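# Nock, draw to clicker, and gently let down the bow

## Task

Seat the arrow's nock onto the bowstring, pull the string back until the clicker falls, then ease the string forward under control instead of releasing it.

## Robot and tools

Robot: two arms across a table from each other. left_arm carries a left hand and its base sits near (-0.043, +0.584, 0) m. right_arm carries a right hand and its base sits near (-0.033, -0.528, 0) m. The scene frame has its origin on the table top midway between the arms, with +z up and the left arm on the +y side. Positions, orientations (quat_wxyz), velocities and targets in results all use this frame. There are two cameras, cam_left_wrist and cam_right_wrist, each 672x504.

Hand point: a point about 0.05 m in front of the palm. Its +z runs along the straight fingers, +y points out of the palm, and +x crosses the palm away from the thumb on the right hand and toward the thumb on the left hand. Straight fingertips extend 0.06 to 0.07 m past the point and sit 0.06 m behind it along -y. A wrist bracket on the little-finger side can strike things. With the fingers level, the wrist may hang as much as 0.11 m (palm down) or 0.23 m (palm up) below the point.

The 28-number row, used by execute_actions and move, is one flat list for both arms, every value within [-1, 1]. Order: left dx, dy, dz, rx, ry, rz; left little, ring, middle, index, thumb_bend, thumb_turn, force_limit, speed; then the same fourteen for the right arm. Both arms always need their numbers.

Pose numbers are offsets, not poses. They count from the arm's Hand target as it stands when the action or move begins, along scene axes, with the turn taken about the Hand target position. 1.0 equals 0.6 m for dx, dy, dz and 180 degrees for rx, ry, rz, which together form one rotation vector. Every row in one action, and every target in one move list, counts from that same start, so sending the same offset twice moves the arm twice as far. Six zeros re-request the current Hand target. The controller clips commanded orientation to within 32 degrees of the measured one per step.

Hand numbers are absolute targets. Fingers and thumb_bend: +1 straight/open, -1 curled/closed. thumb_turn: +1 beside the palm, -1 in front of it, facing the fingers. force_limit maps -1..+1 to about 0..10 N at the fingertip (0..15 N for the two thumb motors). speed rises from near zero at -1 to full at +0.48 and stays full above. For a soft grip close with speed at -0.94 or below. To keep a hand unchanged, resend the eight hand numbers of the last row actually run for it; if none has run in this scene, send hand_measured plus hand_force_limit and hand_speed. With the thumb turned in front, the hand holds objects about 0.035 to 0.065 m thick, or handles down to about 0.025 m.

Tools:
- execute_actions(actions, cameras): actions is a list of actions; each is up to 15 rows, one row per 1/30 s step, the last row repeating to fill 15 steps. Images return only when actions is empty or cameras names them.
- move(target, speed, blend, stop_force, zero, blocking, cameras): target is one row or up to 15 rows, all offsets from the starting Hand targets. speed is the path top speed in m/s, 0.002 to 3.6, default 0.25 (turns up to twice that in rad/s); one value or one per target. blend in metres rounds corners in a list; 0 stops at each. stop_force, in N from 3 to 120, ends an arm's path when its wrist sensor feels that much push against the motion; zero (default true) re-zeroes first. blocking=false returns after about 0.5 s while the move continues, and cannot be combined with stop_force. Paths ignore obstacles and the other arm, and last 0.5 to 10 s.
- wait(seconds 0 to 10), stop() to brake a running move, zoom_image(camera, region [x0,y0,x1,y1] pixels, at most 504 each way), show_instructions() for reference images, zero_wrist_force(arm), finished_scene(scene 1 or 2) to end the scene.

Results: each arm's end_effector_position (m), quaternion, velocities, Hand target (the base for the next offsets), joint positions and torques, Wrist force and Wrist torque along the hand's own axes plus a peak line, and per hand hand_measured, hand_stopped_by (moving, target, force, stalled, fault) and hand_load_n (positive means the finger is pushed open; near 0 after a lost grip). A move adds a move: line such as done, off_target, moving, held or fault, with limits=paced (pose clipped) or limits=held (steps withheld). done does not prove nothing was touched or shifted.

Cautions: an arm stops for 10 s if outside force reaches roughly 150 N or joint contact torque reaches its limit (135 N m for the big joints, 25.2 N m for wrist joints). Arms are stiff, so aiming even slightly beyond a firm contact can trigger this; approach slowly, use stop_force, and leave it out when backing away from a contact. Any contact or squeeze between the two hands or arms can end the scene. Do not let the arrow, bow or anything else fall or get left off the table. Avoid overloading fingers, fast swings of held items, and snapping the string forward: let it down slowly. Motors heat when holding loads or straining; a MOTOR HOT line appears near 70 °C and the arm brakes at 85 °C. Passing close to an arm's own base can flip its shoulder posture; route around it.

Each tool is called after "Call:" as a command line: name --argument value for each argument, lists and objects as JSON in quotes; but a table of rows of numbers goes row by row, as --pt "numbers of a row", without its own name.

Reference images:

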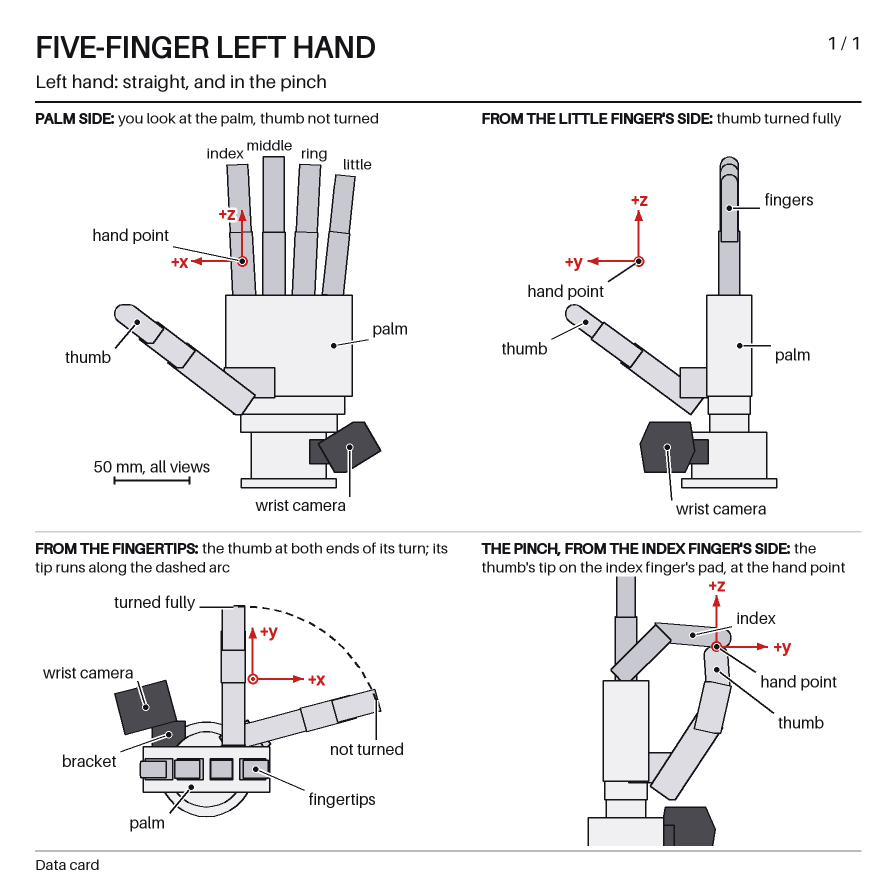

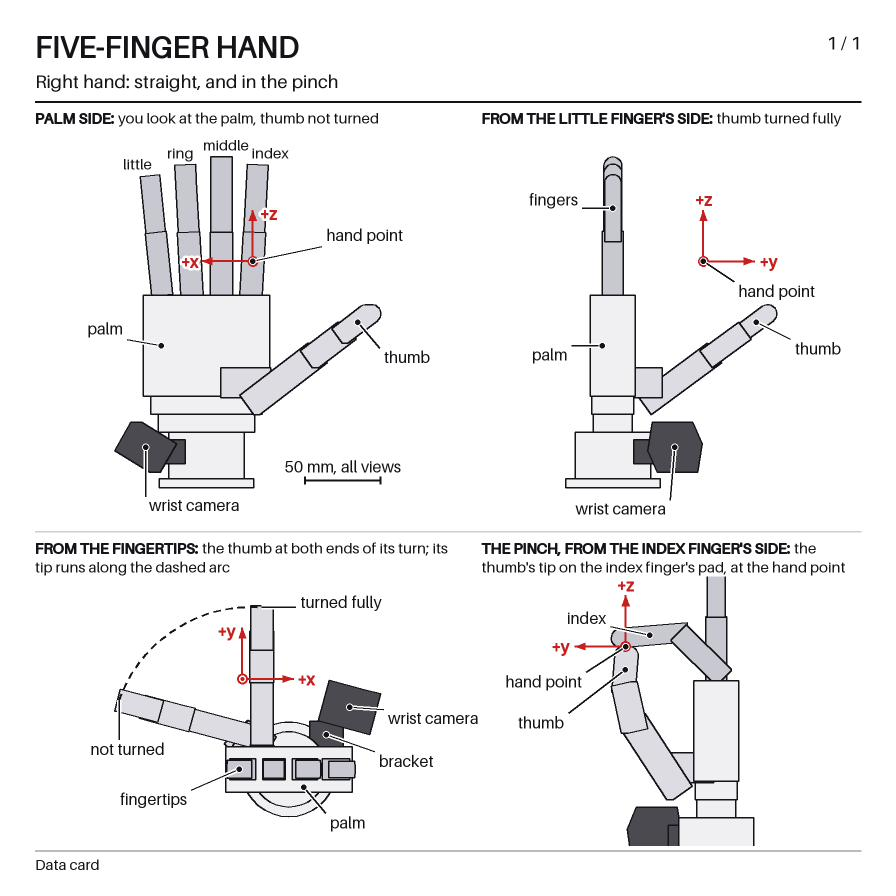

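## Session

Call:
execute_actions --actions '[]'

Scene clock: 0.00 s.
left_arm: end_effector_position=(+0.0703, +0.3193, +0.4807) hand_measured=(+1.000, +1.000, +1.000, +1.000, +1.000, +1.000) hand_load_n=(+0.0, +0.0, +0.0, +0.0, +0.0, +0.0) hand_stopped_by=(target, target, target, target, target, target) hand_force_limit=0.00 hand_speed=-0.80 end_effector_quat_wxyz=(-0.009, +0.929, -0.371, -0.010) | right_arm: end_effector_position=(+0.0725, -0.2685, +0.4769) hand_measured=(+1.000, +1.000, +1.000, +1.000, +1.000, +1.000) hand_load_n=(+0.0, +0.0, +0.0, +0.0, +0.0, +0.0) hand_stopped_by=(target, target, target, target, target, target) hand_force_limit=0.00 hand_speed=-0.80 end_effector_quat_wxyz=(-0.009, -0.349, +0.937, -0.013)
Joint positions: left_arm=[4.341 -1.436 -1.322 1.168 -1.588 1.915] | right_arm=[-1.203 -1.734 1.355 1.97 1.596 -1.86]
Joint velocities: within noise
Joint torques (N m): no reading
Motor temperatures (°C): left_arm=[37 30 43 42 43 48] | right_arm=[33 38 38 34 45 45]
Wrist force (N): no reading
Wrist torque (N m): no reading
Wrist force, peak (N): no reading
Hand target: left_arm +0.0703, +0.3193, +0.4807; -0.009, +0.929, -0.371, -0.010 | right_arm +0.0725, -0.2685, +0.4769; -0.009, -0.349, +0.937, -0.013

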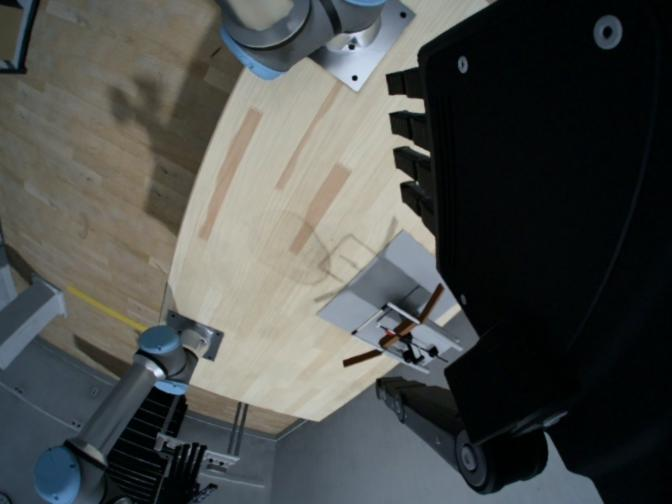

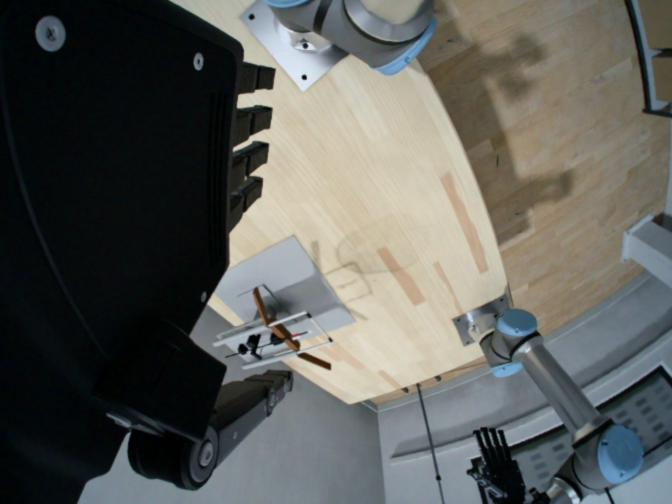

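Call:
zoom_image --camera "cam_left_wrist" --region '[280, 210, 500, 400]'

Call:
zoom_image --camera "cam_right_wrist" --region '[190, 220, 390, 390]'

Scaled by 2.291 from the camera's 672x504 image, which has a finer 960x720 frame.

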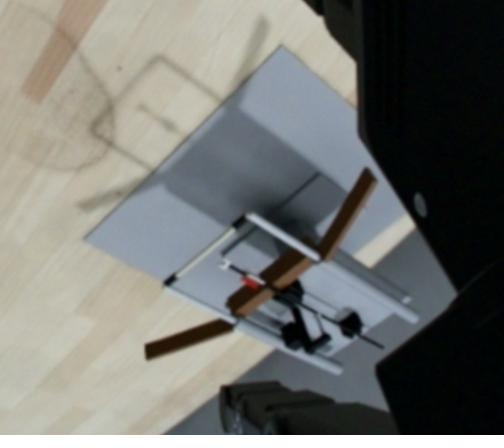

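Scaled by 2.520 from the camera's 672x504 image, which has a finer 960x720 frame.

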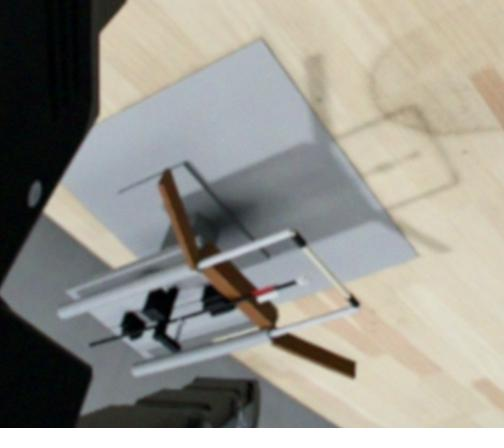

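Call:
move --target '[0.25, 0, 0, 0, 0, 0, 1, 1, 1, 1, 1, 1, 0, -0.8, 0.25, 0, 0, 0, 0, 0, 1, 1, 1, 1, 1, 1, 0, -0.8]' --cameras '["all"]'

Scene clock: 61.57 s.
left_arm: end_effector_position=(+0.2203, +0.3193, +0.4807) hand_measured=(+1.000, +1.000, +1.000, +1.000, +1.000, +1.000) hand_load_n=(+0.0, -0.5, +0.0, +0.0, +0.0, +0.0) hand_stopped_by=(target, target, target, target, target, target) hand_force_limit=0.00 hand_speed=-0.80 end_effector_quat_wxyz=(-0.009, +0.929, -0.371, -0.010) end_effector_velocity=(+0.001, +0.000, +0.000) end_effector_angular_velocity=(-0.001, -0.001, -0.001) | right_arm: end_effector_position=(+0.2224, -0.2685, +0.4769) hand_measured=(+1.000, +1.000, +1.000, +1.000, +1.000, +1.000) hand_load_n=(+0.0, +0.0, +0.0, +0.0, -0.5, +0.0) hand_stopped_by=(target, target, target, target, target, target) hand_force_limit=0.00 hand_speed=-0.80 end_effector_quat_wxyz=(-0.009, -0.349, +0.937, -0.013)
Joint positions: left_arm=[4.522 -1.717 -1.039 1.168 -1.591 2.095] | right_arm=[-1.393 -1.459 1.088 1.958 1.599 -2.05]
Joint velocities: left_arm=[0 -0.003 0.005 0 0 0.001] | right_arm=[within noise]
Joint torques (N m): left_arm=[-0.39 18.89 25.15 -0.94 -1.92 0.89] | right_arm=[-3.69 -12.4 -26.68 -0.14 1.83 -1.06]
Wrist force (N): left_arm=[0.4 -0.1 0.2] | right_arm=[-0.3 0.0 -0.2]
Wrist torque (N m): left_arm=[-0.02 -0.05 0.11] | right_arm=[-0.01 0.09 -0.14]
Wrist force, peak (N): left_arm=[-1.6 1.9 -0.6] | right_arm=[-1.8 -1.4 -0.3]
Hand target: left_arm +0.2203, +0.3193, +0.4807; -0.009, +0.929, -0.371, -0.010 | right_arm +0.2225, -0.2685, +0.4769; -0.009, -0.349, +0.937, -0.013
Off the commanded pose: left_arm 0.000 m, 0 deg | right_arm 0.000 m, 0 deg.
move: done

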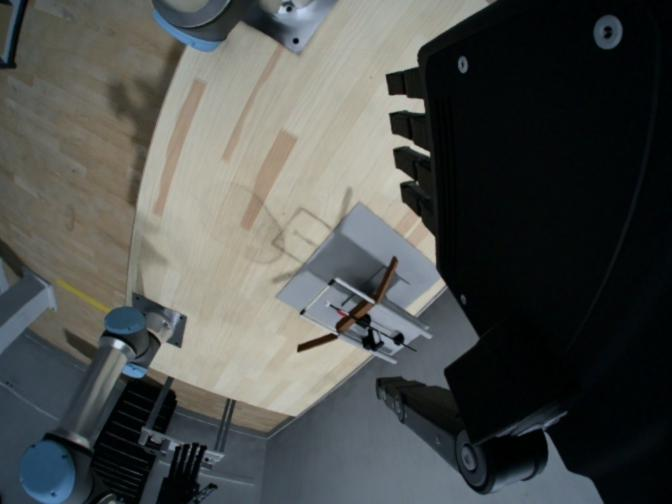

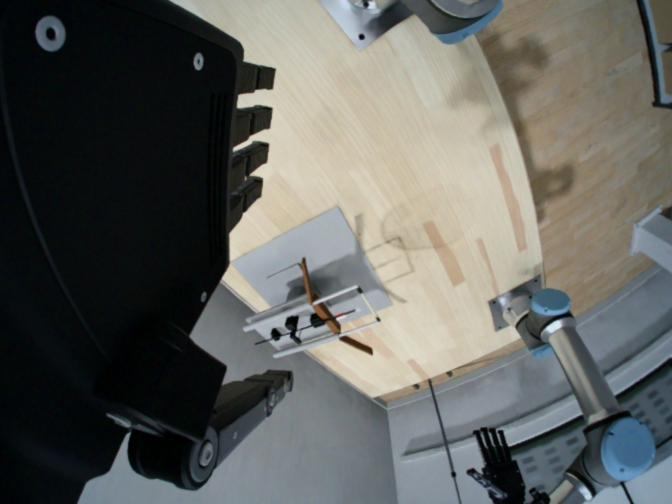

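Call:
zoom_image --camera "cam_left_wrist" --region '[260, 190, 450, 370]'

Call:
zoom_image --camera "cam_right_wrist" --region '[220, 200, 400, 370]'

Scaled by 2.653 from the camera's 672x504 image, which has a finer 960x720 frame.

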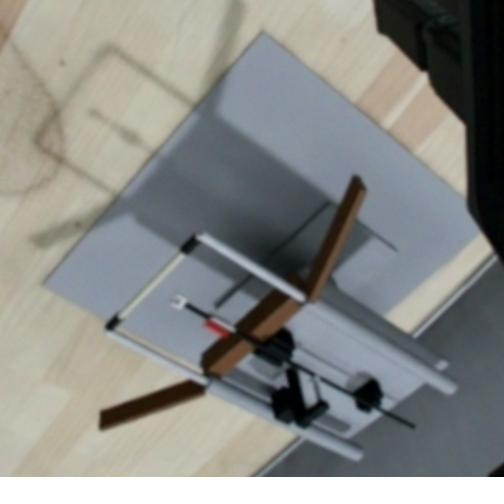

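Scaled by 2.800 from the camera's 672x504 image, which has a finer 960x720 frame.

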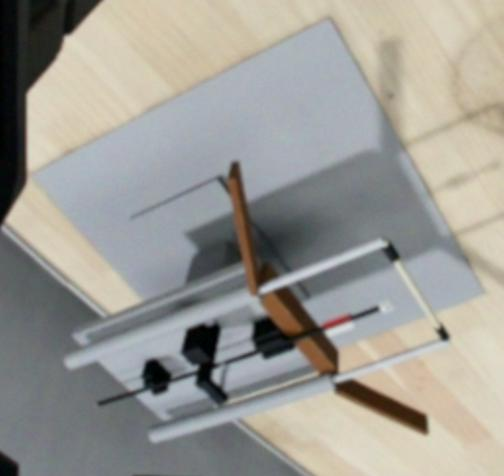

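Call:
move --target '[0.2, -0.22, 0, 0, 0, 0, 1, 1, 1, 1, 1, 1, 0, -0.8, 0, 0, 0, 0, 0, 0, 1, 1, 1, 1, 1, 1, 0, -0.8]' --cameras '["all"]'

Scene clock: 98.97 s.
left_arm: end_effector_position=(+0.3392, +0.1883, +0.4793) hand_measured=(+1.000, +1.000, +1.000, +1.000, +1.000, +1.000) hand_load_n=(+0.0, +0.0, +0.0, +0.0, +0.0, +0.0) hand_stopped_by=(target, target, target, target, target, target) hand_force_limit=0.00 hand_speed=-0.80 end_effector_quat_wxyz=(+0.019, +0.933, -0.359, +0.022) | right_arm: end_effector_position=(+0.2225, -0.2685, +0.4769) hand_measured=(+1.000, +1.000, +1.000, +1.000, +1.000, +1.000) hand_load_n=(+0.0, +0.0, +0.0, +0.0, +0.0, +0.0) hand_stopped_by=(target, target, target, target, target, target) hand_force_limit=0.00 hand_speed=-0.80 end_effector_quat_wxyz=(-0.009, -0.349, +0.937, -0.013)
Joint positions: left_arm=[4.345 -2.356 -0.035 0.865 -1.535 1.893] | right_arm=[-1.393 -1.459 1.087 1.958 1.599 -2.05]
Joint torques (N m): left_arm=[-11.23 45.79 8.62 -3.56 -1.38 0.08] | right_arm=[-6.07 -13.93 -26.37 0.24 1.19 -1.78]
Wrist force (N): left_arm=[0.0 0.2 0.3] | right_arm=[-0.2 0.0 -0.3]
Wrist torque (N m): left_arm=[0.02 0.02 -0.06] | right_arm=[0.00 0.08 -0.14]
Wrist force, peak (N): left_arm=[1.7 0.7 0.8] | right_arm=[-0.6 0.1 -0.4]
Hand target: left_arm +0.3403, +0.1873, +0.4807; -0.009, +0.929, -0.371, -0.010 | right_arm +0.2225, -0.2685, +0.4769; -0.009, -0.349, +0.937, -0.013
Off the commanded pose: left_arm 0.002 m, 5 deg | right_arm 0.000 m, 0 deg.
elbow stopped short (left arm): the move would have taken joint 3 (elbow) straighter than the controller allows.
move: off_target (left_arm)

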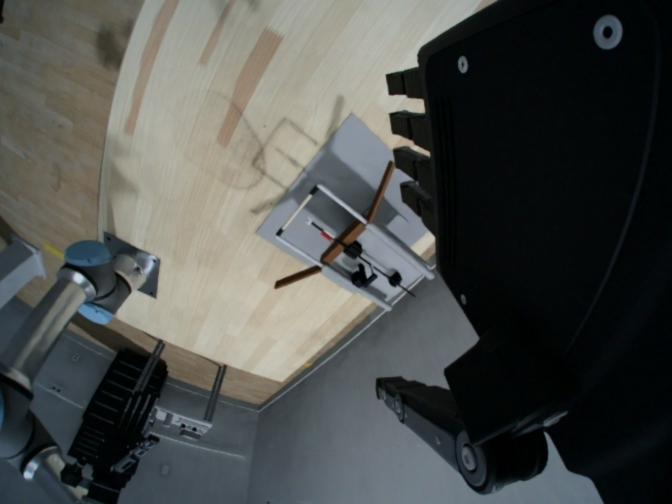

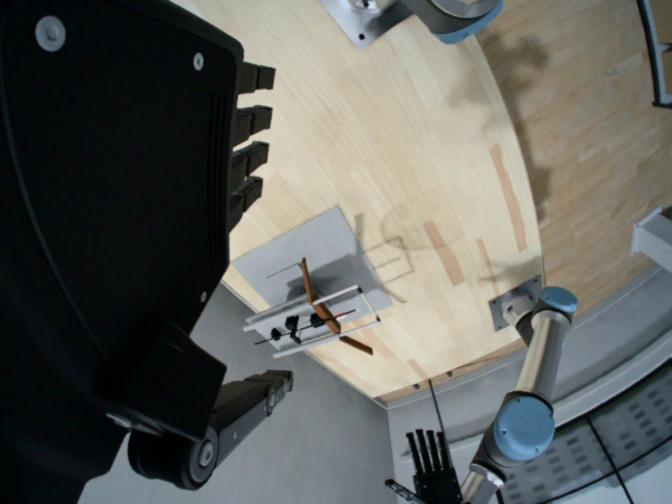

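Call:
zoom_image --camera "cam_left_wrist" --region '[240, 100, 450, 320]'

Scaled by 2.291 from the camera's 672x504 image, which has a finer 960x720 frame.

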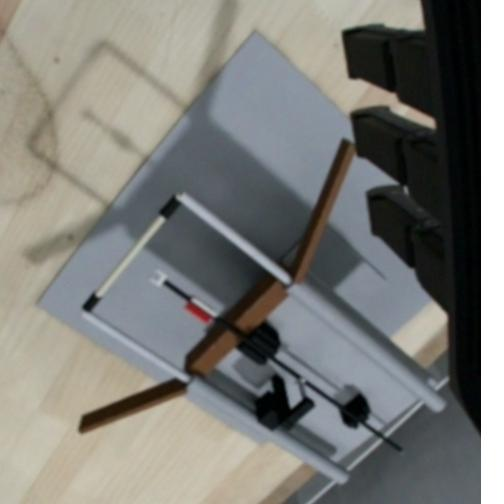

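Call:
move --target '[-0.03, -0.04, -0.33, 0, 0, 0.242, 1, 1, 1, 1, 1, 1, 0, -0.8, 0, 0, 0, 0, 0, 0, 1, 1, 1, 1, 1, 1, 0, -0.8]' --cameras '["all"]'

Scene clock: 228.33 s.
left_arm: end_effector_position=(+0.3223, +0.1633, +0.2828) hand_measured=(+1.000, +1.000, +1.000, +1.000, +1.000, +1.000) hand_load_n=(+0.0, +0.0, +0.0, +0.0, +0.0, +0.0) hand_stopped_by=(target, target, target, target, target, target) hand_force_limit=0.00 hand_speed=-0.80 end_effector_quat_wxyz=(-0.005, +1.000, +0.000, -0.012) | right_arm: end_effector_position=(+0.2225, -0.2685, +0.4769) hand_measured=(+1.000, +1.000, +1.000, +1.000, +1.000, +1.000) hand_load_n=(+0.0, +0.0, +0.0, +0.0, +0.0, +0.0) hand_stopped_by=(target, target, target, target, target, target) hand_force_limit=0.00 hand_speed=-0.80 end_effector_quat_wxyz=(-0.009, -0.349, +0.937, -0.013)
Joint positions: left_arm=[4.212 -2.027 -1.146 1.576 -1.566 1.025] | right_arm=[-1.393 -1.459 1.087 1.958 1.599 -2.05]
Joint torques (N m): left_arm=[13.41 42.87 14.27 -1.45 2.68 -1.86] | right_arm=[-5.21 -13.88 -26.4 0.82 0.23 -1.8]
Wrist force (N): left_arm=[0.0 0.1 -0.3] | right_arm=[-0.1 0.1 -0.3]
Wrist torque (N m): left_arm=[0.04 0.00 -0.01] | right_arm=[0.02 0.06 -0.13]
Wrist force, peak (N): left_arm=[-0.4 0.4 1.1] | right_arm=[-0.5 0.2 -0.4]
Hand target: left_arm +0.3223, +0.1633, +0.2827; -0.005, +1.000, +0.000, -0.012 | right_arm +0.2225, -0.2685, +0.4769; -0.009, -0.349, +0.937, -0.013
Off the commanded pose: left_arm 0.000 m, 0 deg | right_arm 0.000 m, 0 deg.
move: done

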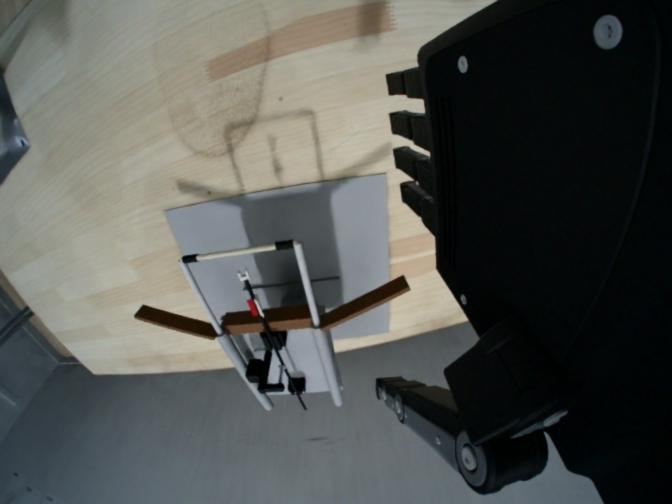

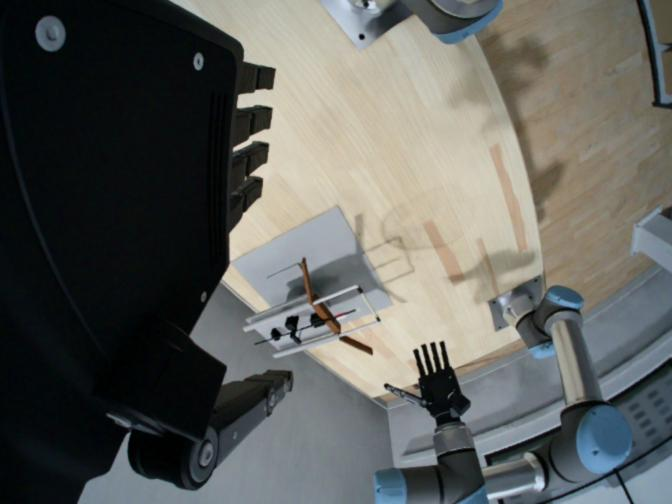

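Call:
zoom_image --camera "cam_left_wrist" --region '[120, 160, 420, 420]'

Call:
zoom_image --camera "cam_left_wrist" --region '[170, 220, 350, 420]'

Scaled by 1.680 from the camera's 672x504 image, which has a finer 960x720 frame.

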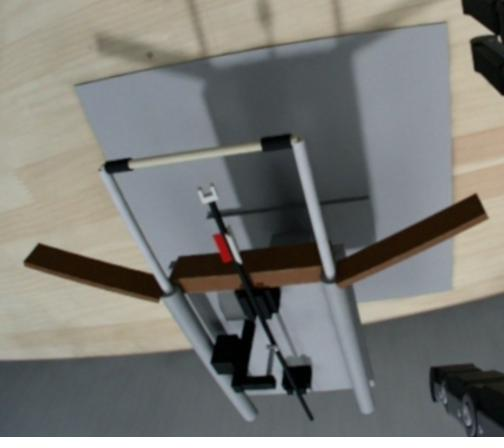

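Scaled by 2.520 from the camera's 672x504 image, which has a finer 960x720 frame.

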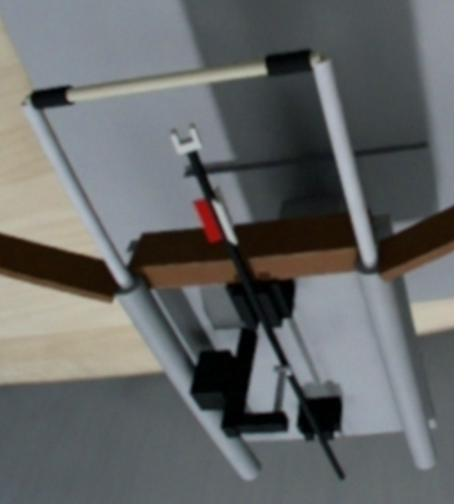

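Call:
move --target '[-0.009, 0.156, 0.029, -0.25, 0, 0, 1, 1, 1, 1, 1, 1, 0, -0.8, -0.0375, 0.4975, -0.195, 0, 0, 0.2406, 1, 1, 1, 1, 1, 1, 0, -0.8]' --cameras '["all"]'

Scene clock: 413.47 s.
left_arm: end_effector_position=(+0.3169, +0.2569, +0.3001) hand_measured=(+1.000, +1.000, +1.000, +1.000, +1.000, +1.000) hand_load_n=(+0.0, +0.0, +0.0, +0.0, +0.0, +0.0) hand_stopped_by=(target, target, target, target, target, target) hand_force_limit=0.00 hand_speed=-0.80 end_effector_quat_wxyz=(+0.378, +0.926, -0.005, -0.011) | right_arm: end_effector_position=(+0.1997, +0.0294, +0.3594) hand_measured=(+1.000, +1.000, +1.000, +1.000, +1.000, +1.000) hand_load_n=(+0.0, +0.0, +0.0, +0.0, +0.0, +0.0) hand_stopped_by=(target, target, target, target, target, target) hand_force_limit=0.00 hand_speed=-0.80 end_effector_quat_wxyz=(-0.001, -0.669, +0.743, -0.014) end_effector_velocity=(-0.001, +0.000, +0.002) end_effector_angular_velocity=(+0.004, -0.003, +0.001)
Joint positions: left_arm=[4.833 -1.726 -1.825 1.872 -0.801 1.7] | right_arm=[-0.776 -0.598 0.035 2.138 1.598 -2.187]
Joint velocities: left_arm=[within noise] | right_arm=[0.001 -0.001 -0.006 0.002 0 0]
Joint torques (N m): left_arm=[11.01 28.97 12.21 -0.9 3.71 2.11] | right_arm=[-4.37 -45.21 -23.93 4.75 -1.45 -0.89]
Wrist force (N): left_arm=[0.2 0.5 0.8] | right_arm=[0.4 0.4 -0.2]
Wrist torque (N m): left_arm=[0.07 0.01 0.12] | right_arm=[0.03 -0.04 -0.09]
Wrist force, peak (N): left_arm=[0.3 0.6 0.9] | right_arm=[1.0 -1.3 -1.1]
Hand target: left_arm +0.3169, +0.2569, +0.3001; +0.378, +0.926, -0.005, -0.011 | right_arm +0.2000, +0.0300, +0.3599; -0.004, -0.670, +0.742, -0.016
Off the commanded pose: left_arm 0.000 m, 0 deg | right_arm 0.001 m, 0 deg.
elbow stopped short (right arm): the move would have taken joint 3 (elbow) straighter than the controller allows.
move: done

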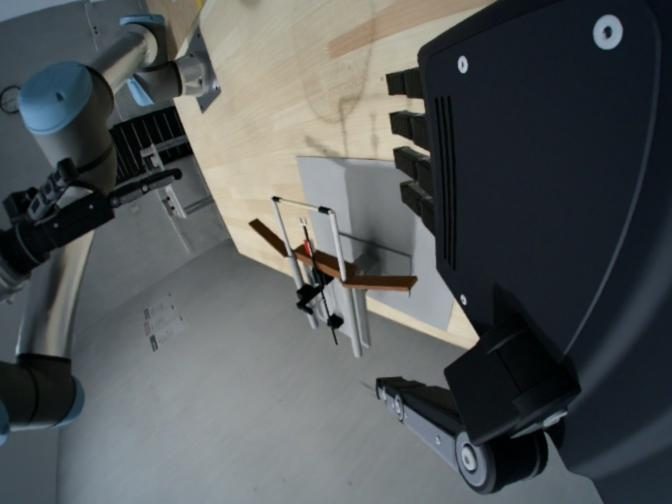

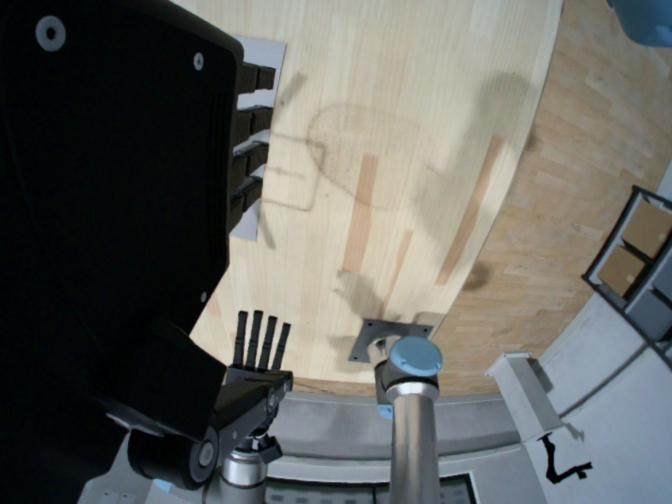

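Call:
zoom_image --camera "cam_left_wrist" --region '[230, 180, 430, 370]'

Call:
zoom_image --camera "cam_left_wrist" --region '[265, 190, 345, 260]'

Scaled by 2.520 from the camera's 672x504 image, which has a finer 960x720 frame.

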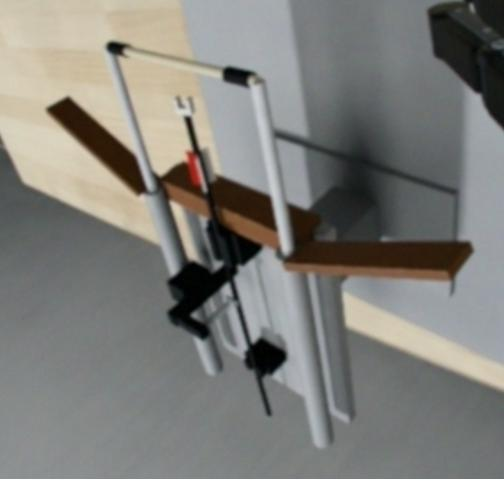

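Scaled by 6.300 from the camera's 672x504 image, which has a finer 960x720 frame.

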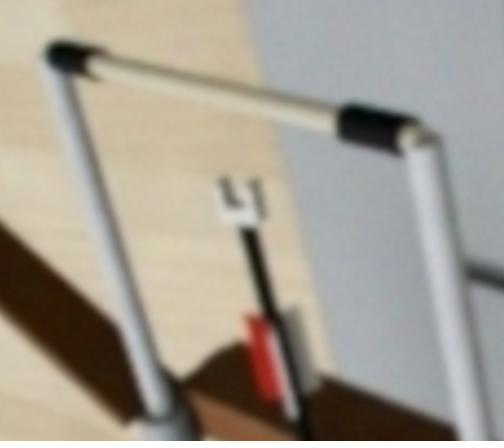

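Call:
move --target '[-0.178, -0.245, -0.1335, 0.25, 0, 0, 1, 1, 1, 1, 1, -1, 0, 0, -0.1, -0.5, 0.1, 0, 0, 0, 1, 1, 1, 1, 1, 1, 0, -0.8]' --cameras '["all"]'

Scene clock: 458.60 s.
left_arm: end_effector_position=(+0.2102, +0.1100, +0.2201) hand_measured=(+1.000, +1.000, +1.000, +1.000, +1.000, -1.000) hand_load_n=(+0.0, +0.0, +0.0, +0.0, +0.0, +0.0) hand_stopped_by=(target, target, target, target, target, target) hand_force_limit=0.00 hand_speed=0.00 end_effector_quat_wxyz=(-0.005, +1.000, +0.000, -0.012) | right_arm: end_effector_position=(+0.1400, -0.2699, +0.4199) hand_measured=(+1.000, +1.000, +1.000, +1.000, +1.000, +1.000) hand_load_n=(+0.0, +0.0, +0.0, +0.0, +0.0, +0.0) hand_stopped_by=(target, target, target, target, target, target) hand_force_limit=0.00 hand_speed=-0.80 end_effector_quat_wxyz=(-0.004, -0.670, +0.742, -0.016)
Joint positions: left_arm=[3.974 -1.987 -1.366 1.758 -1.56 0.787] | right_arm=[-1.262 -1.549 1.33 1.785 1.603 -2.676]
Joint torques (N m): left_arm=[-10.89 26.73 24 -3.53 -0.79 -1.14] | right_arm=[-6.13 -26.37 -15.22 -0.09 0.87 -1.86]
Wrist force (N): left_arm=[0.2 0.0 -0.2] | right_arm=[0.1 0.1 -0.1]
Wrist torque (N m): left_arm=[0.04 -0.02 -0.02] | right_arm=[-0.01 0.03 -0.12]
Wrist force, peak (N): left_arm=[0.1 1.0 0.7] | right_arm=[1.7 0.4 -0.5]
Hand target: left_arm +0.2101, +0.1099, +0.2200; -0.005, +1.000, +0.000, -0.012 | right_arm +0.1400, -0.2700, +0.4199; -0.004, -0.670, +0.742, -0.016
Off the commanded pose: left_arm 0.000 m, 0 deg | right_arm 0.000 m, 0 deg.
move: done

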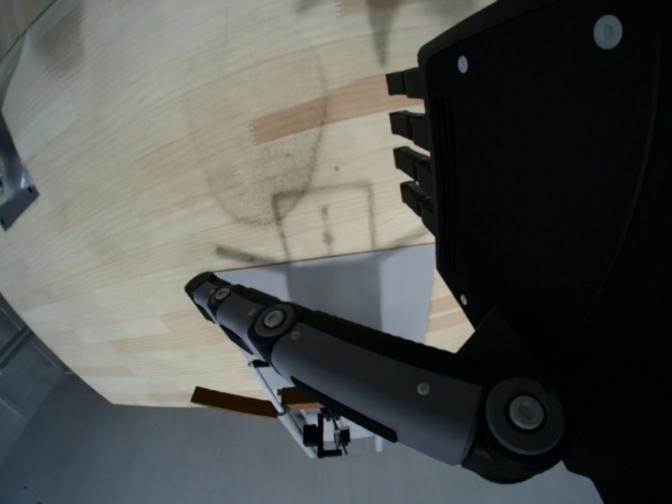

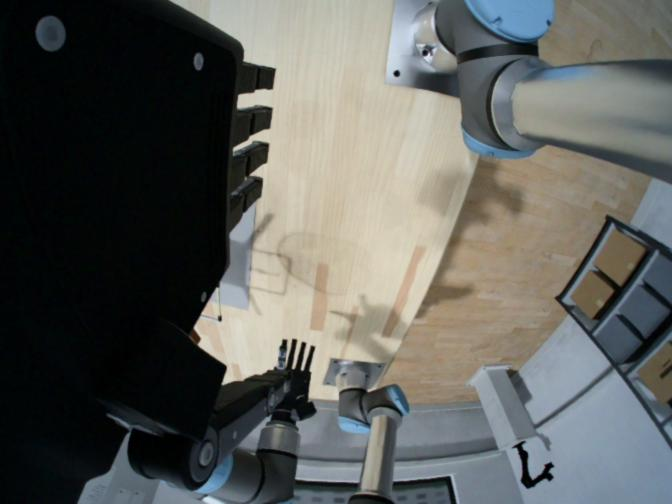

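Call:
move --target '[-0.05, 0, 0, 0, 0, 0, 1, 1, 1, 1, 1, 1, 0, 0, 0, 0, 0, 0, 0, 0, 1, 1, 1, 1, 1, 1, 0, -0.8]' --cameras '["cam_left_wrist"]'

Call:
zoom_image --camera "cam_left_wrist" --region '[180, 260, 420, 480]'

Scene clock: 469.33 s.
left_arm: end_effector_position=(+0.1801, +0.1099, +0.2200) hand_measured=(+1.000, +1.000, +1.000, +1.000, +1.000, +1.000) hand_load_n=(+0.0, +0.0, +0.0, +0.0, +0.0, +0.0) hand_stopped_by=(target, target, target, target, target, target) hand_force_limit=0.00 hand_speed=0.00 end_effector_quat_wxyz=(-0.005, +1.000, +0.000, -0.012) | right_arm: end_effector_position=(+0.1400, -0.2700, +0.4199) hand_measured=(+1.000, +1.000, +1.000, +1.000, +1.000, +1.000) hand_load_n=(+0.0, +0.0, +0.0, +0.0, +0.0, +0.0) hand_stopped_by=(target, target, target, target, target, target) hand_force_limit=0.00 hand_speed=-0.80 end_effector_quat_wxyz=(-0.004, -0.670, +0.742, -0.016)
Joint positions: left_arm=[3.925 -1.954 -1.413 1.772 -1.559 0.739] | right_arm=[-1.262 -1.549 1.33 1.785 1.603 -2.676]
Joint torques (N m): left_arm=[11.97 26.54 23.82 -4.2 0.61 1.72] | right_arm=[-6.11 -27.5 -10.54 0.17 1.19 -2.09]
Wrist force (N): left_arm=[0.2 0.2 -0.1] | right_arm=[0.2 0.1 -0.1]
Wrist torque (N m): left_arm=[0.04 -0.01 -0.03] | right_arm=[0.00 0.02 -0.08]
Wrist force, peak (N): left_arm=[0.8 -0.1 0.3] | right_arm=[0.3 0.4 -0.1]
Hand target: left_arm +0.1801, +0.1099, +0.2200; -0.005, +1.000, +0.000, -0.012 | right_arm +0.1400, -0.2700, +0.4199; -0.004, -0.670, +0.742, -0.016
Off the commanded pose: left_arm 0.000 m, 0 deg | right_arm 0.000 m, 0 deg.
move: done
Images, in order (width x height): cam_left_wrist 672x504.

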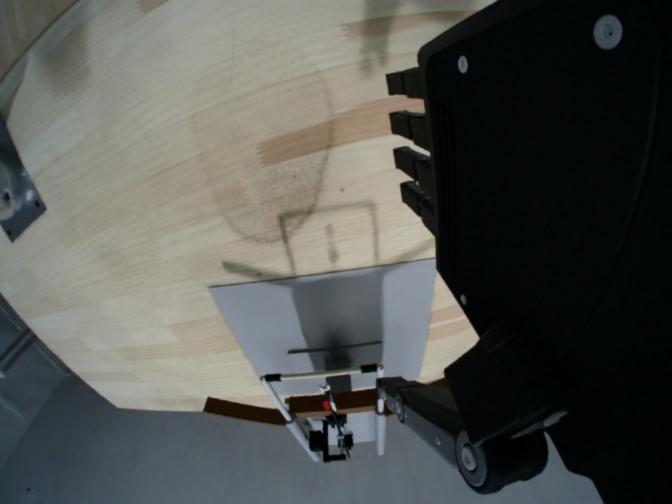

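Scaled by 2.100 from the camera's 672x504 image, which has a finer 960x720 frame.

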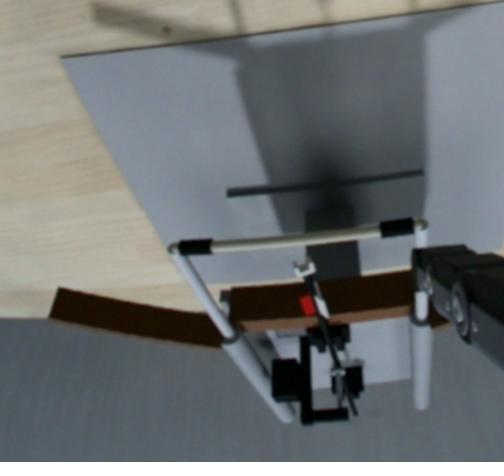

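Call:
zoom_image --camera "cam_left_wrist" --region '[290, 360, 370, 460]'

Scaled by 5.040 from the camera's 672x504 image, which has a finer 960x720 frame.

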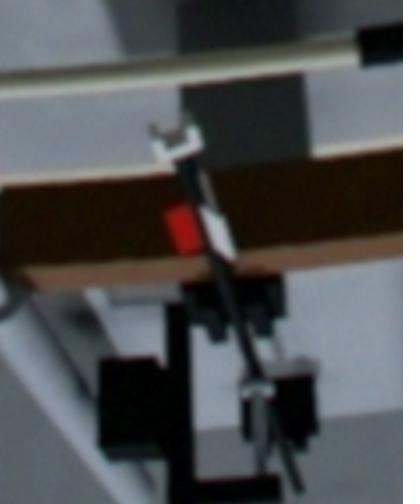

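Call:
move --target '[0.228, 0.245, 0.133, -0.25, 0, 0, 1, 1, 1, 1, 1, 1, 0, 0, 0.302, 0.412, -0.1, 0.1298, -0.0136, 0, -1, -1, -1, 1, 1, 1, 0, 0]' --cameras '["all"]'

Scene clock: 566.00 s.
left_arm: end_effector_position=(+0.3169, +0.2569, +0.2998) hand_measured=(+1.000, +1.000, +1.000, +1.000, +1.000, +1.000) hand_load_n=(+0.0, +0.0, +0.0, +0.0, +0.0, +0.0) hand_stopped_by=(target, target, target, target, target, target) hand_force_limit=0.00 hand_speed=0.00 end_effector_quat_wxyz=(+0.378, +0.926, -0.005, -0.011) | right_arm: end_effector_position=(+0.3211, -0.0229, +0.3599) hand_measured=(-1.000, -1.000, -1.000, +1.000, +1.000, +1.000) hand_load_n=(+0.0, +0.5, +0.0, +0.0, -0.5, +0.0) hand_stopped_by=(target, target, target, target, target, target) hand_force_limit=0.00 hand_speed=0.00 end_effector_quat_wxyz=(+0.148, -0.656, +0.730, +0.121)
Joint positions: left_arm=[4.833 -1.726 -1.826 1.873 -0.801 1.7] | right_arm=[-1.11 -0.946 0.692 1.58 1.273 -2.483]
Joint torques (N m): left_arm=[12.78 22.12 22.29 -2.42 3.29 1.74] | right_arm=[-5.45 -35.84 -27.54 -0.64 -1.01 -1.4]
Wrist force (N): left_arm=[0.1 0.9 0.4] | right_arm=[0.1 0.4 0.2]
Wrist torque (N m): left_arm=[0.15 0.00 0.13] | right_arm=[-0.03 0.04 0.03]
Wrist force, peak (N): left_arm=[-0.6 1.2 0.5] | right_arm=[1.3 1.1 -0.5]
Hand target: left_arm +0.3169, +0.2569, +0.2998; +0.378, +0.926, -0.005, -0.011 | right_arm +0.3212, -0.0228, +0.3599; +0.148, -0.656, +0.730, +0.121
Off the commanded pose: left_arm 0.000 m, 0 deg | right_arm 0.000 m, 0 deg.
move: done

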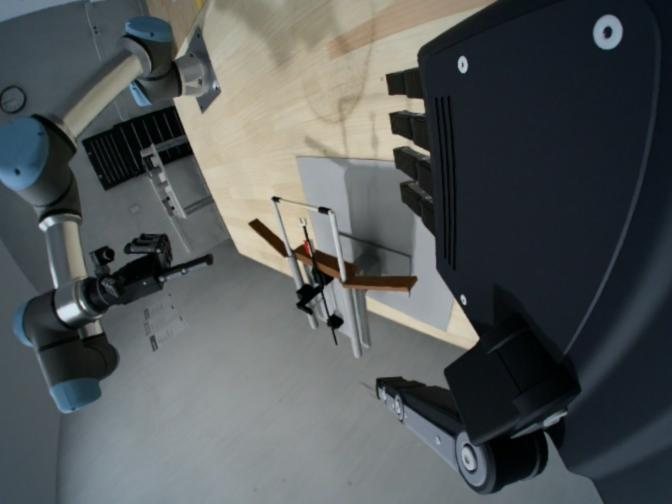

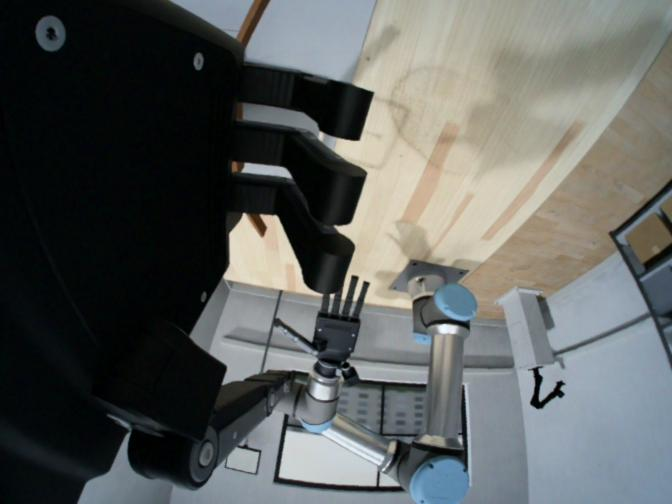

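Call:
zoom_image --camera "cam_left_wrist" --region '[70, 180, 370, 380]'

Scaled by 1.680 from the camera's 672x504 image, which has a finer 960x720 frame.

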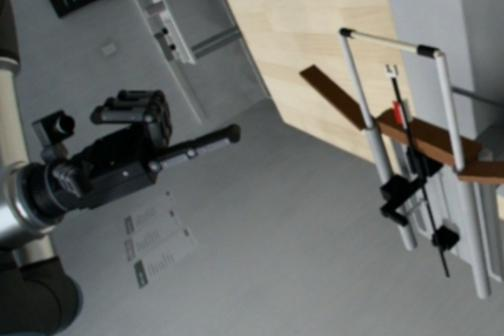

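Call:
move --target '[0, 0, 0, 0, 0, 0, 1, 1, 1, 1, 1, 1, 0, 0, 0.058, 0.058, -0.083, 0, 0, 0, -1, -1, -1, 1, 1, 1, 0, 0]' --cameras '["all"]'

Call:
zoom_image --camera "cam_left_wrist" --region '[190, 180, 430, 380]'

Scene clock: 722.37 s.
left_arm: end_effector_position=(+0.3169, +0.2569, +0.2998) hand_measured=(+1.000, +1.000, +1.000, +1.000, +1.000, +1.000) hand_load_n=(+0.0, +0.0, +0.0, +0.0, -0.5, +0.0) hand_stopped_by=(target, target, target, target, target, target) hand_force_limit=0.00 hand_speed=0.00 end_effector_quat_wxyz=(+0.378, +0.926, -0.005, -0.011) | right_arm: end_effector_position=(+0.3559, +0.0120, +0.3102) hand_measured=(-1.000, -1.000, -1.000, +1.000, +1.000, +1.000) hand_load_n=(+0.0, +0.5, +0.0, +0.0, +0.0, +0.0) hand_stopped_by=(target, target, target, target, target, target) hand_force_limit=0.00 hand_speed=0.00 end_effector_quat_wxyz=(+0.148, -0.656, +0.730, +0.121)
Joint positions: left_arm=[4.833 -1.726 -1.826 1.873 -0.8 1.7] | right_arm=[-1.088 -0.797 0.566 1.551 1.278 -2.46]
Joint torques (N m): left_arm=[12.85 17.51 23.99 -4.32 3.78 1.95] | right_arm=[-5.71 -42.73 -18.58 -0.19 0.23 -2.1]
Wrist force (N): left_arm=[0.1 0.6 0.7] | right_arm=[0.5 0.5 0.2]
Wrist torque (N m): left_arm=[0.08 0.02 0.08] | right_arm=[-0.02 -0.06 0.01]
Wrist force, peak (N): left_arm=[0.4 0.7 0.9] | right_arm=[0.5 0.0 1.6]
Hand target: left_arm +0.3169, +0.2569, +0.2998; +0.378, +0.926, -0.005, -0.011 | right_arm +0.3560, +0.0120, +0.3101; +0.148, -0.656, +0.730, +0.121
Off the commanded pose: left_arm 0.000 m, 0 deg | right_arm 0.000 m, 0 deg.
move: done

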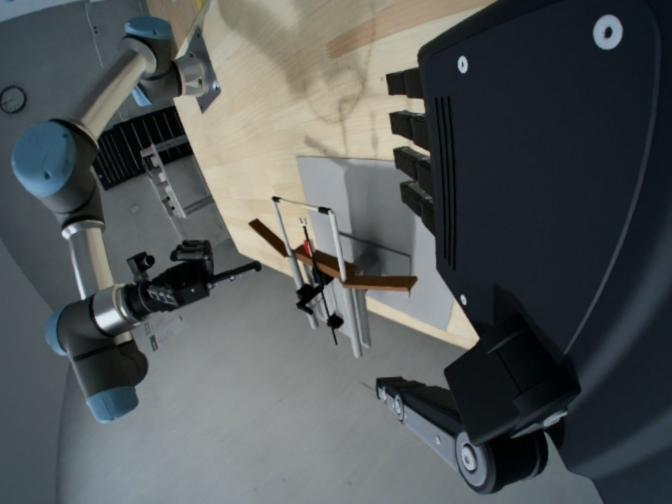

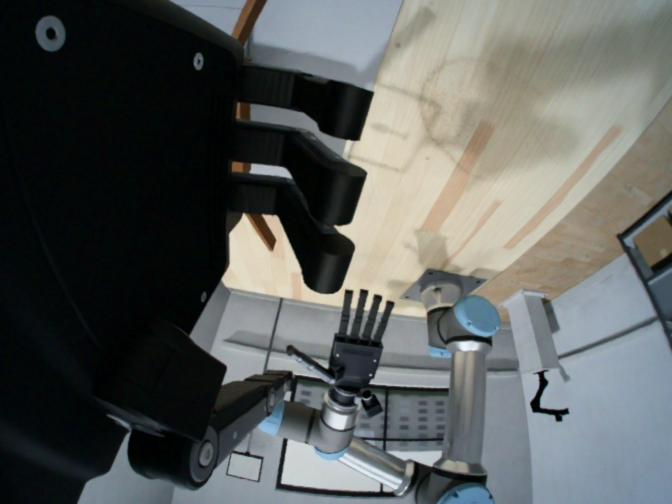

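Scaled by 2.100 from the camera's 672x504 image, which has a finer 960x720 frame.

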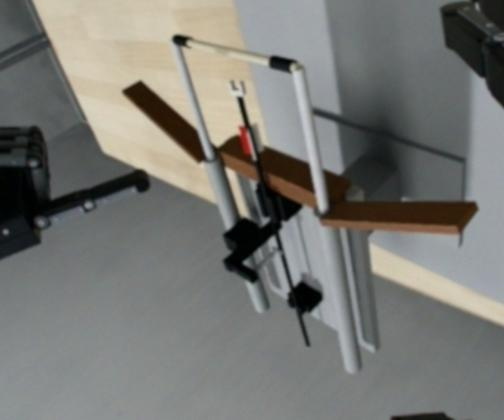

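Call:
move --target '[0.009, -0.056, 0.055, 0.25, 0, 0, 1, 1, 1, 1, 1, 1, 0, 0, 0, 0, 0, 0, 0, 0, -1, -1, -1, 1, 1, 1, 0, 0]' --cameras '["cam_left_wrist"]'

Call:
zoom_image --camera "cam_left_wrist" --region '[130, 150, 390, 400]'

Scene clock: 736.63 s.
left_arm: end_effector_position=(+0.3223, +0.2233, +0.3328) hand_measured=(+1.000, +1.000, +1.000, +1.000, +1.000, +1.000) hand_load_n=(+0.0, +0.0, +0.5, +0.0, +0.0, +0.0) hand_stopped_by=(target, target, target, target, target, target) hand_force_limit=0.00 hand_speed=0.00 end_effector_quat_wxyz=(-0.005, +1.000, +0.000, -0.012) | right_arm: end_effector_position=(+0.3560, +0.0120, +0.3101) hand_measured=(-1.000, -1.000, -1.000, +1.000, +1.000, +1.000) hand_load_n=(+0.0, +0.0, +0.5, +0.0, -0.5, +0.0) hand_stopped_by=(target, target, target, target, target, target) hand_force_limit=0.00 hand_speed=0.00 end_effector_quat_wxyz=(+0.148, -0.656, +0.730, +0.121)
Joint positions: left_arm=[4.328 -1.916 -1.176 1.496 -1.569 1.141] | right_arm=[-1.088 -0.797 0.565 1.55 1.278 -2.46]
Joint torques (N m): left_arm=[-1.86 27.3 24.41 -3.79 -2 -0.7] | right_arm=[-6.2 -41.71 -27.16 -0.54 -0.99 -1.67]
Wrist force (N): left_arm=[0.3 0.1 -0.2] | right_arm=[0.5 0.5 0.4]
Wrist torque (N m): left_arm=[0.04 -0.04 -0.01] | right_arm=[-0.02 -0.05 0.01]
Wrist force, peak (N): left_arm=[0.3 0.9 0.7] | right_arm=[0.6 0.8 0.6]
Hand target: left_arm +0.3223, +0.2233, +0.3328; -0.005, +1.000, +0.000, -0.012 | right_arm +0.3560, +0.0120, +0.3101; +0.148, -0.656, +0.730, +0.121
Off the commanded pose: left_arm 0.000 m, 0 deg | right_arm 0.000 m, 0 deg.
move: done
Images, in order (width x height): cam_left_wrist 672x504.

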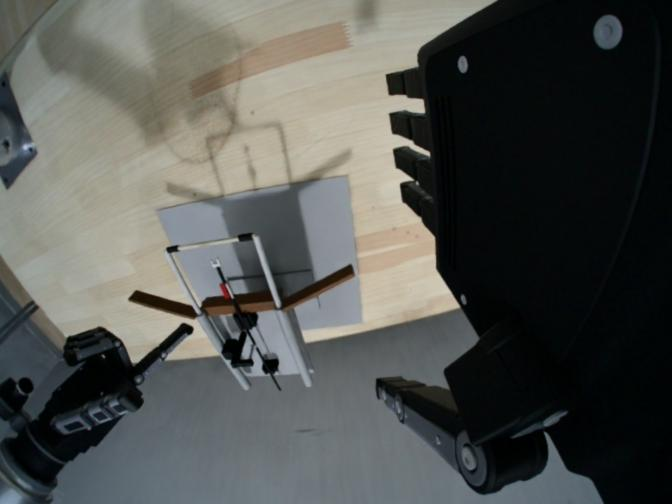

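Scaled by 1.938 from the camera's 672x504 image, which has a finer 960x720 frame.

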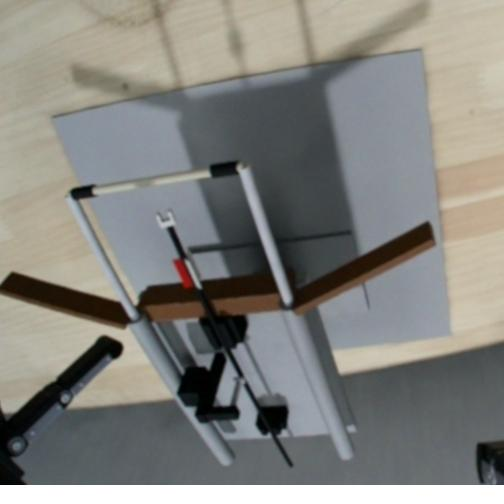

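Call:
move --target '[0, 0, 0, 0, 0, 0, 1, 1, 1, 1, 1, 1, 0, 0, 0.05, -0.025, -0.1, 0, 0, 0, -1, -1, -1, 1, 1, 1, 0, 0]' --cameras '["cam_left_wrist", "cam_right_wrist"]'

Call:
zoom_image --camera "cam_left_wrist" --region '[130, 190, 370, 400]'

Scene clock: 755.70 s.
left_arm: end_effector_position=(+0.3223, +0.2233, +0.3328) hand_measured=(+1.000, +1.000, +1.000, +1.000, +1.000, +1.000) hand_load_n=(+0.0, +0.0, +0.0, +0.0, +0.0, +0.0) hand_stopped_by=(target, target, target, target, target, target) hand_force_limit=0.00 hand_speed=0.00 end_effector_quat_wxyz=(-0.005, +1.000, +0.000, -0.012) | right_arm: end_effector_position=(+0.3860, -0.0030, +0.2501) hand_measured=(-1.000, -1.000, -1.000, +1.000, +1.000, +1.000) hand_load_n=(+0.0, +0.0, +0.0, +0.0, +0.0, +0.0) hand_stopped_by=(target, target, target, target, target, target) hand_force_limit=0.00 hand_speed=0.00 end_effector_quat_wxyz=(+0.148, -0.656, +0.730, +0.121)
Joint positions: left_arm=[4.328 -1.916 -1.176 1.495 -1.569 1.141] | right_arm=[-1.135 -0.785 0.702 1.416 1.266 -2.508]
Joint torques (N m): left_arm=[-10.66 26.99 24.51 -3.74 -2.08 -1.52] | right_arm=[2.39 -56.64 -18.92 2.71 1.39 0.71]
Wrist force (N): left_arm=[0.1 0.2 -0.2] | right_arm=[0.1 0.1 0.1]
Wrist torque (N m): left_arm=[0.05 -0.01 -0.03] | right_arm=[-0.02 0.01 -0.11]
Wrist force, peak (N): left_arm=[0.4 -0.2 -0.6] | right_arm=[0.0 1.3 -0.8]
Hand target: left_arm +0.3223, +0.2233, +0.3328; -0.005, +1.000, +0.000, -0.012 | right_arm +0.3860, -0.0030, +0.2501; +0.148, -0.656, +0.730, +0.121
Off the commanded pose: left_arm 0.000 m, 0 deg | right_arm 0.000 m, 0 deg.
move: done

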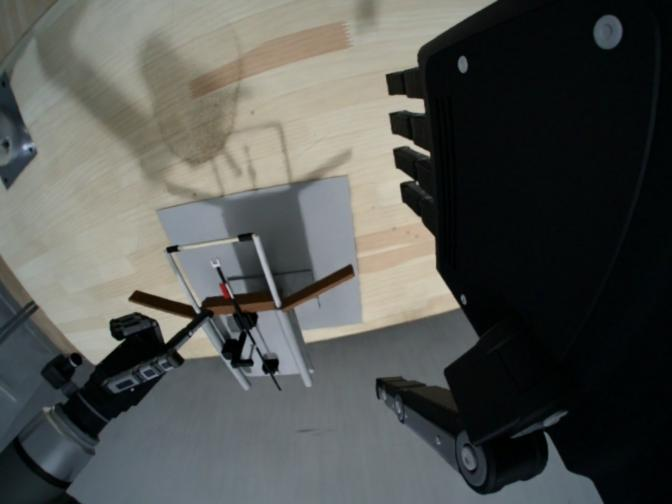

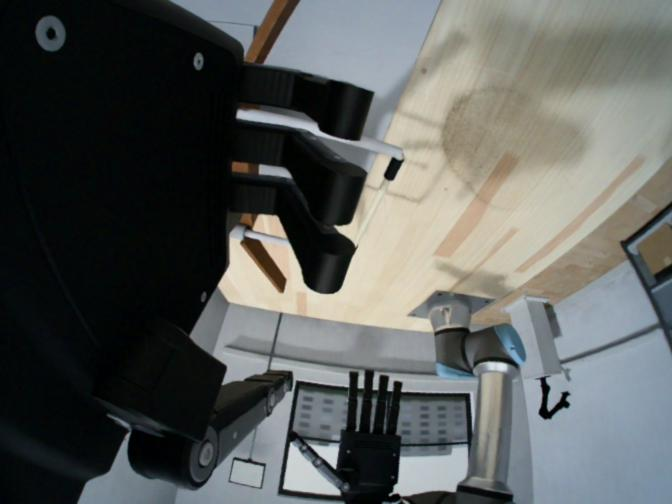

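Scaled by 2.100 from the camera's 672x504 image, which has a finer 960x720 frame.

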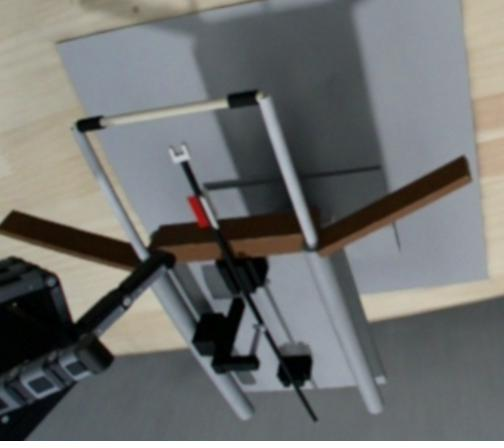

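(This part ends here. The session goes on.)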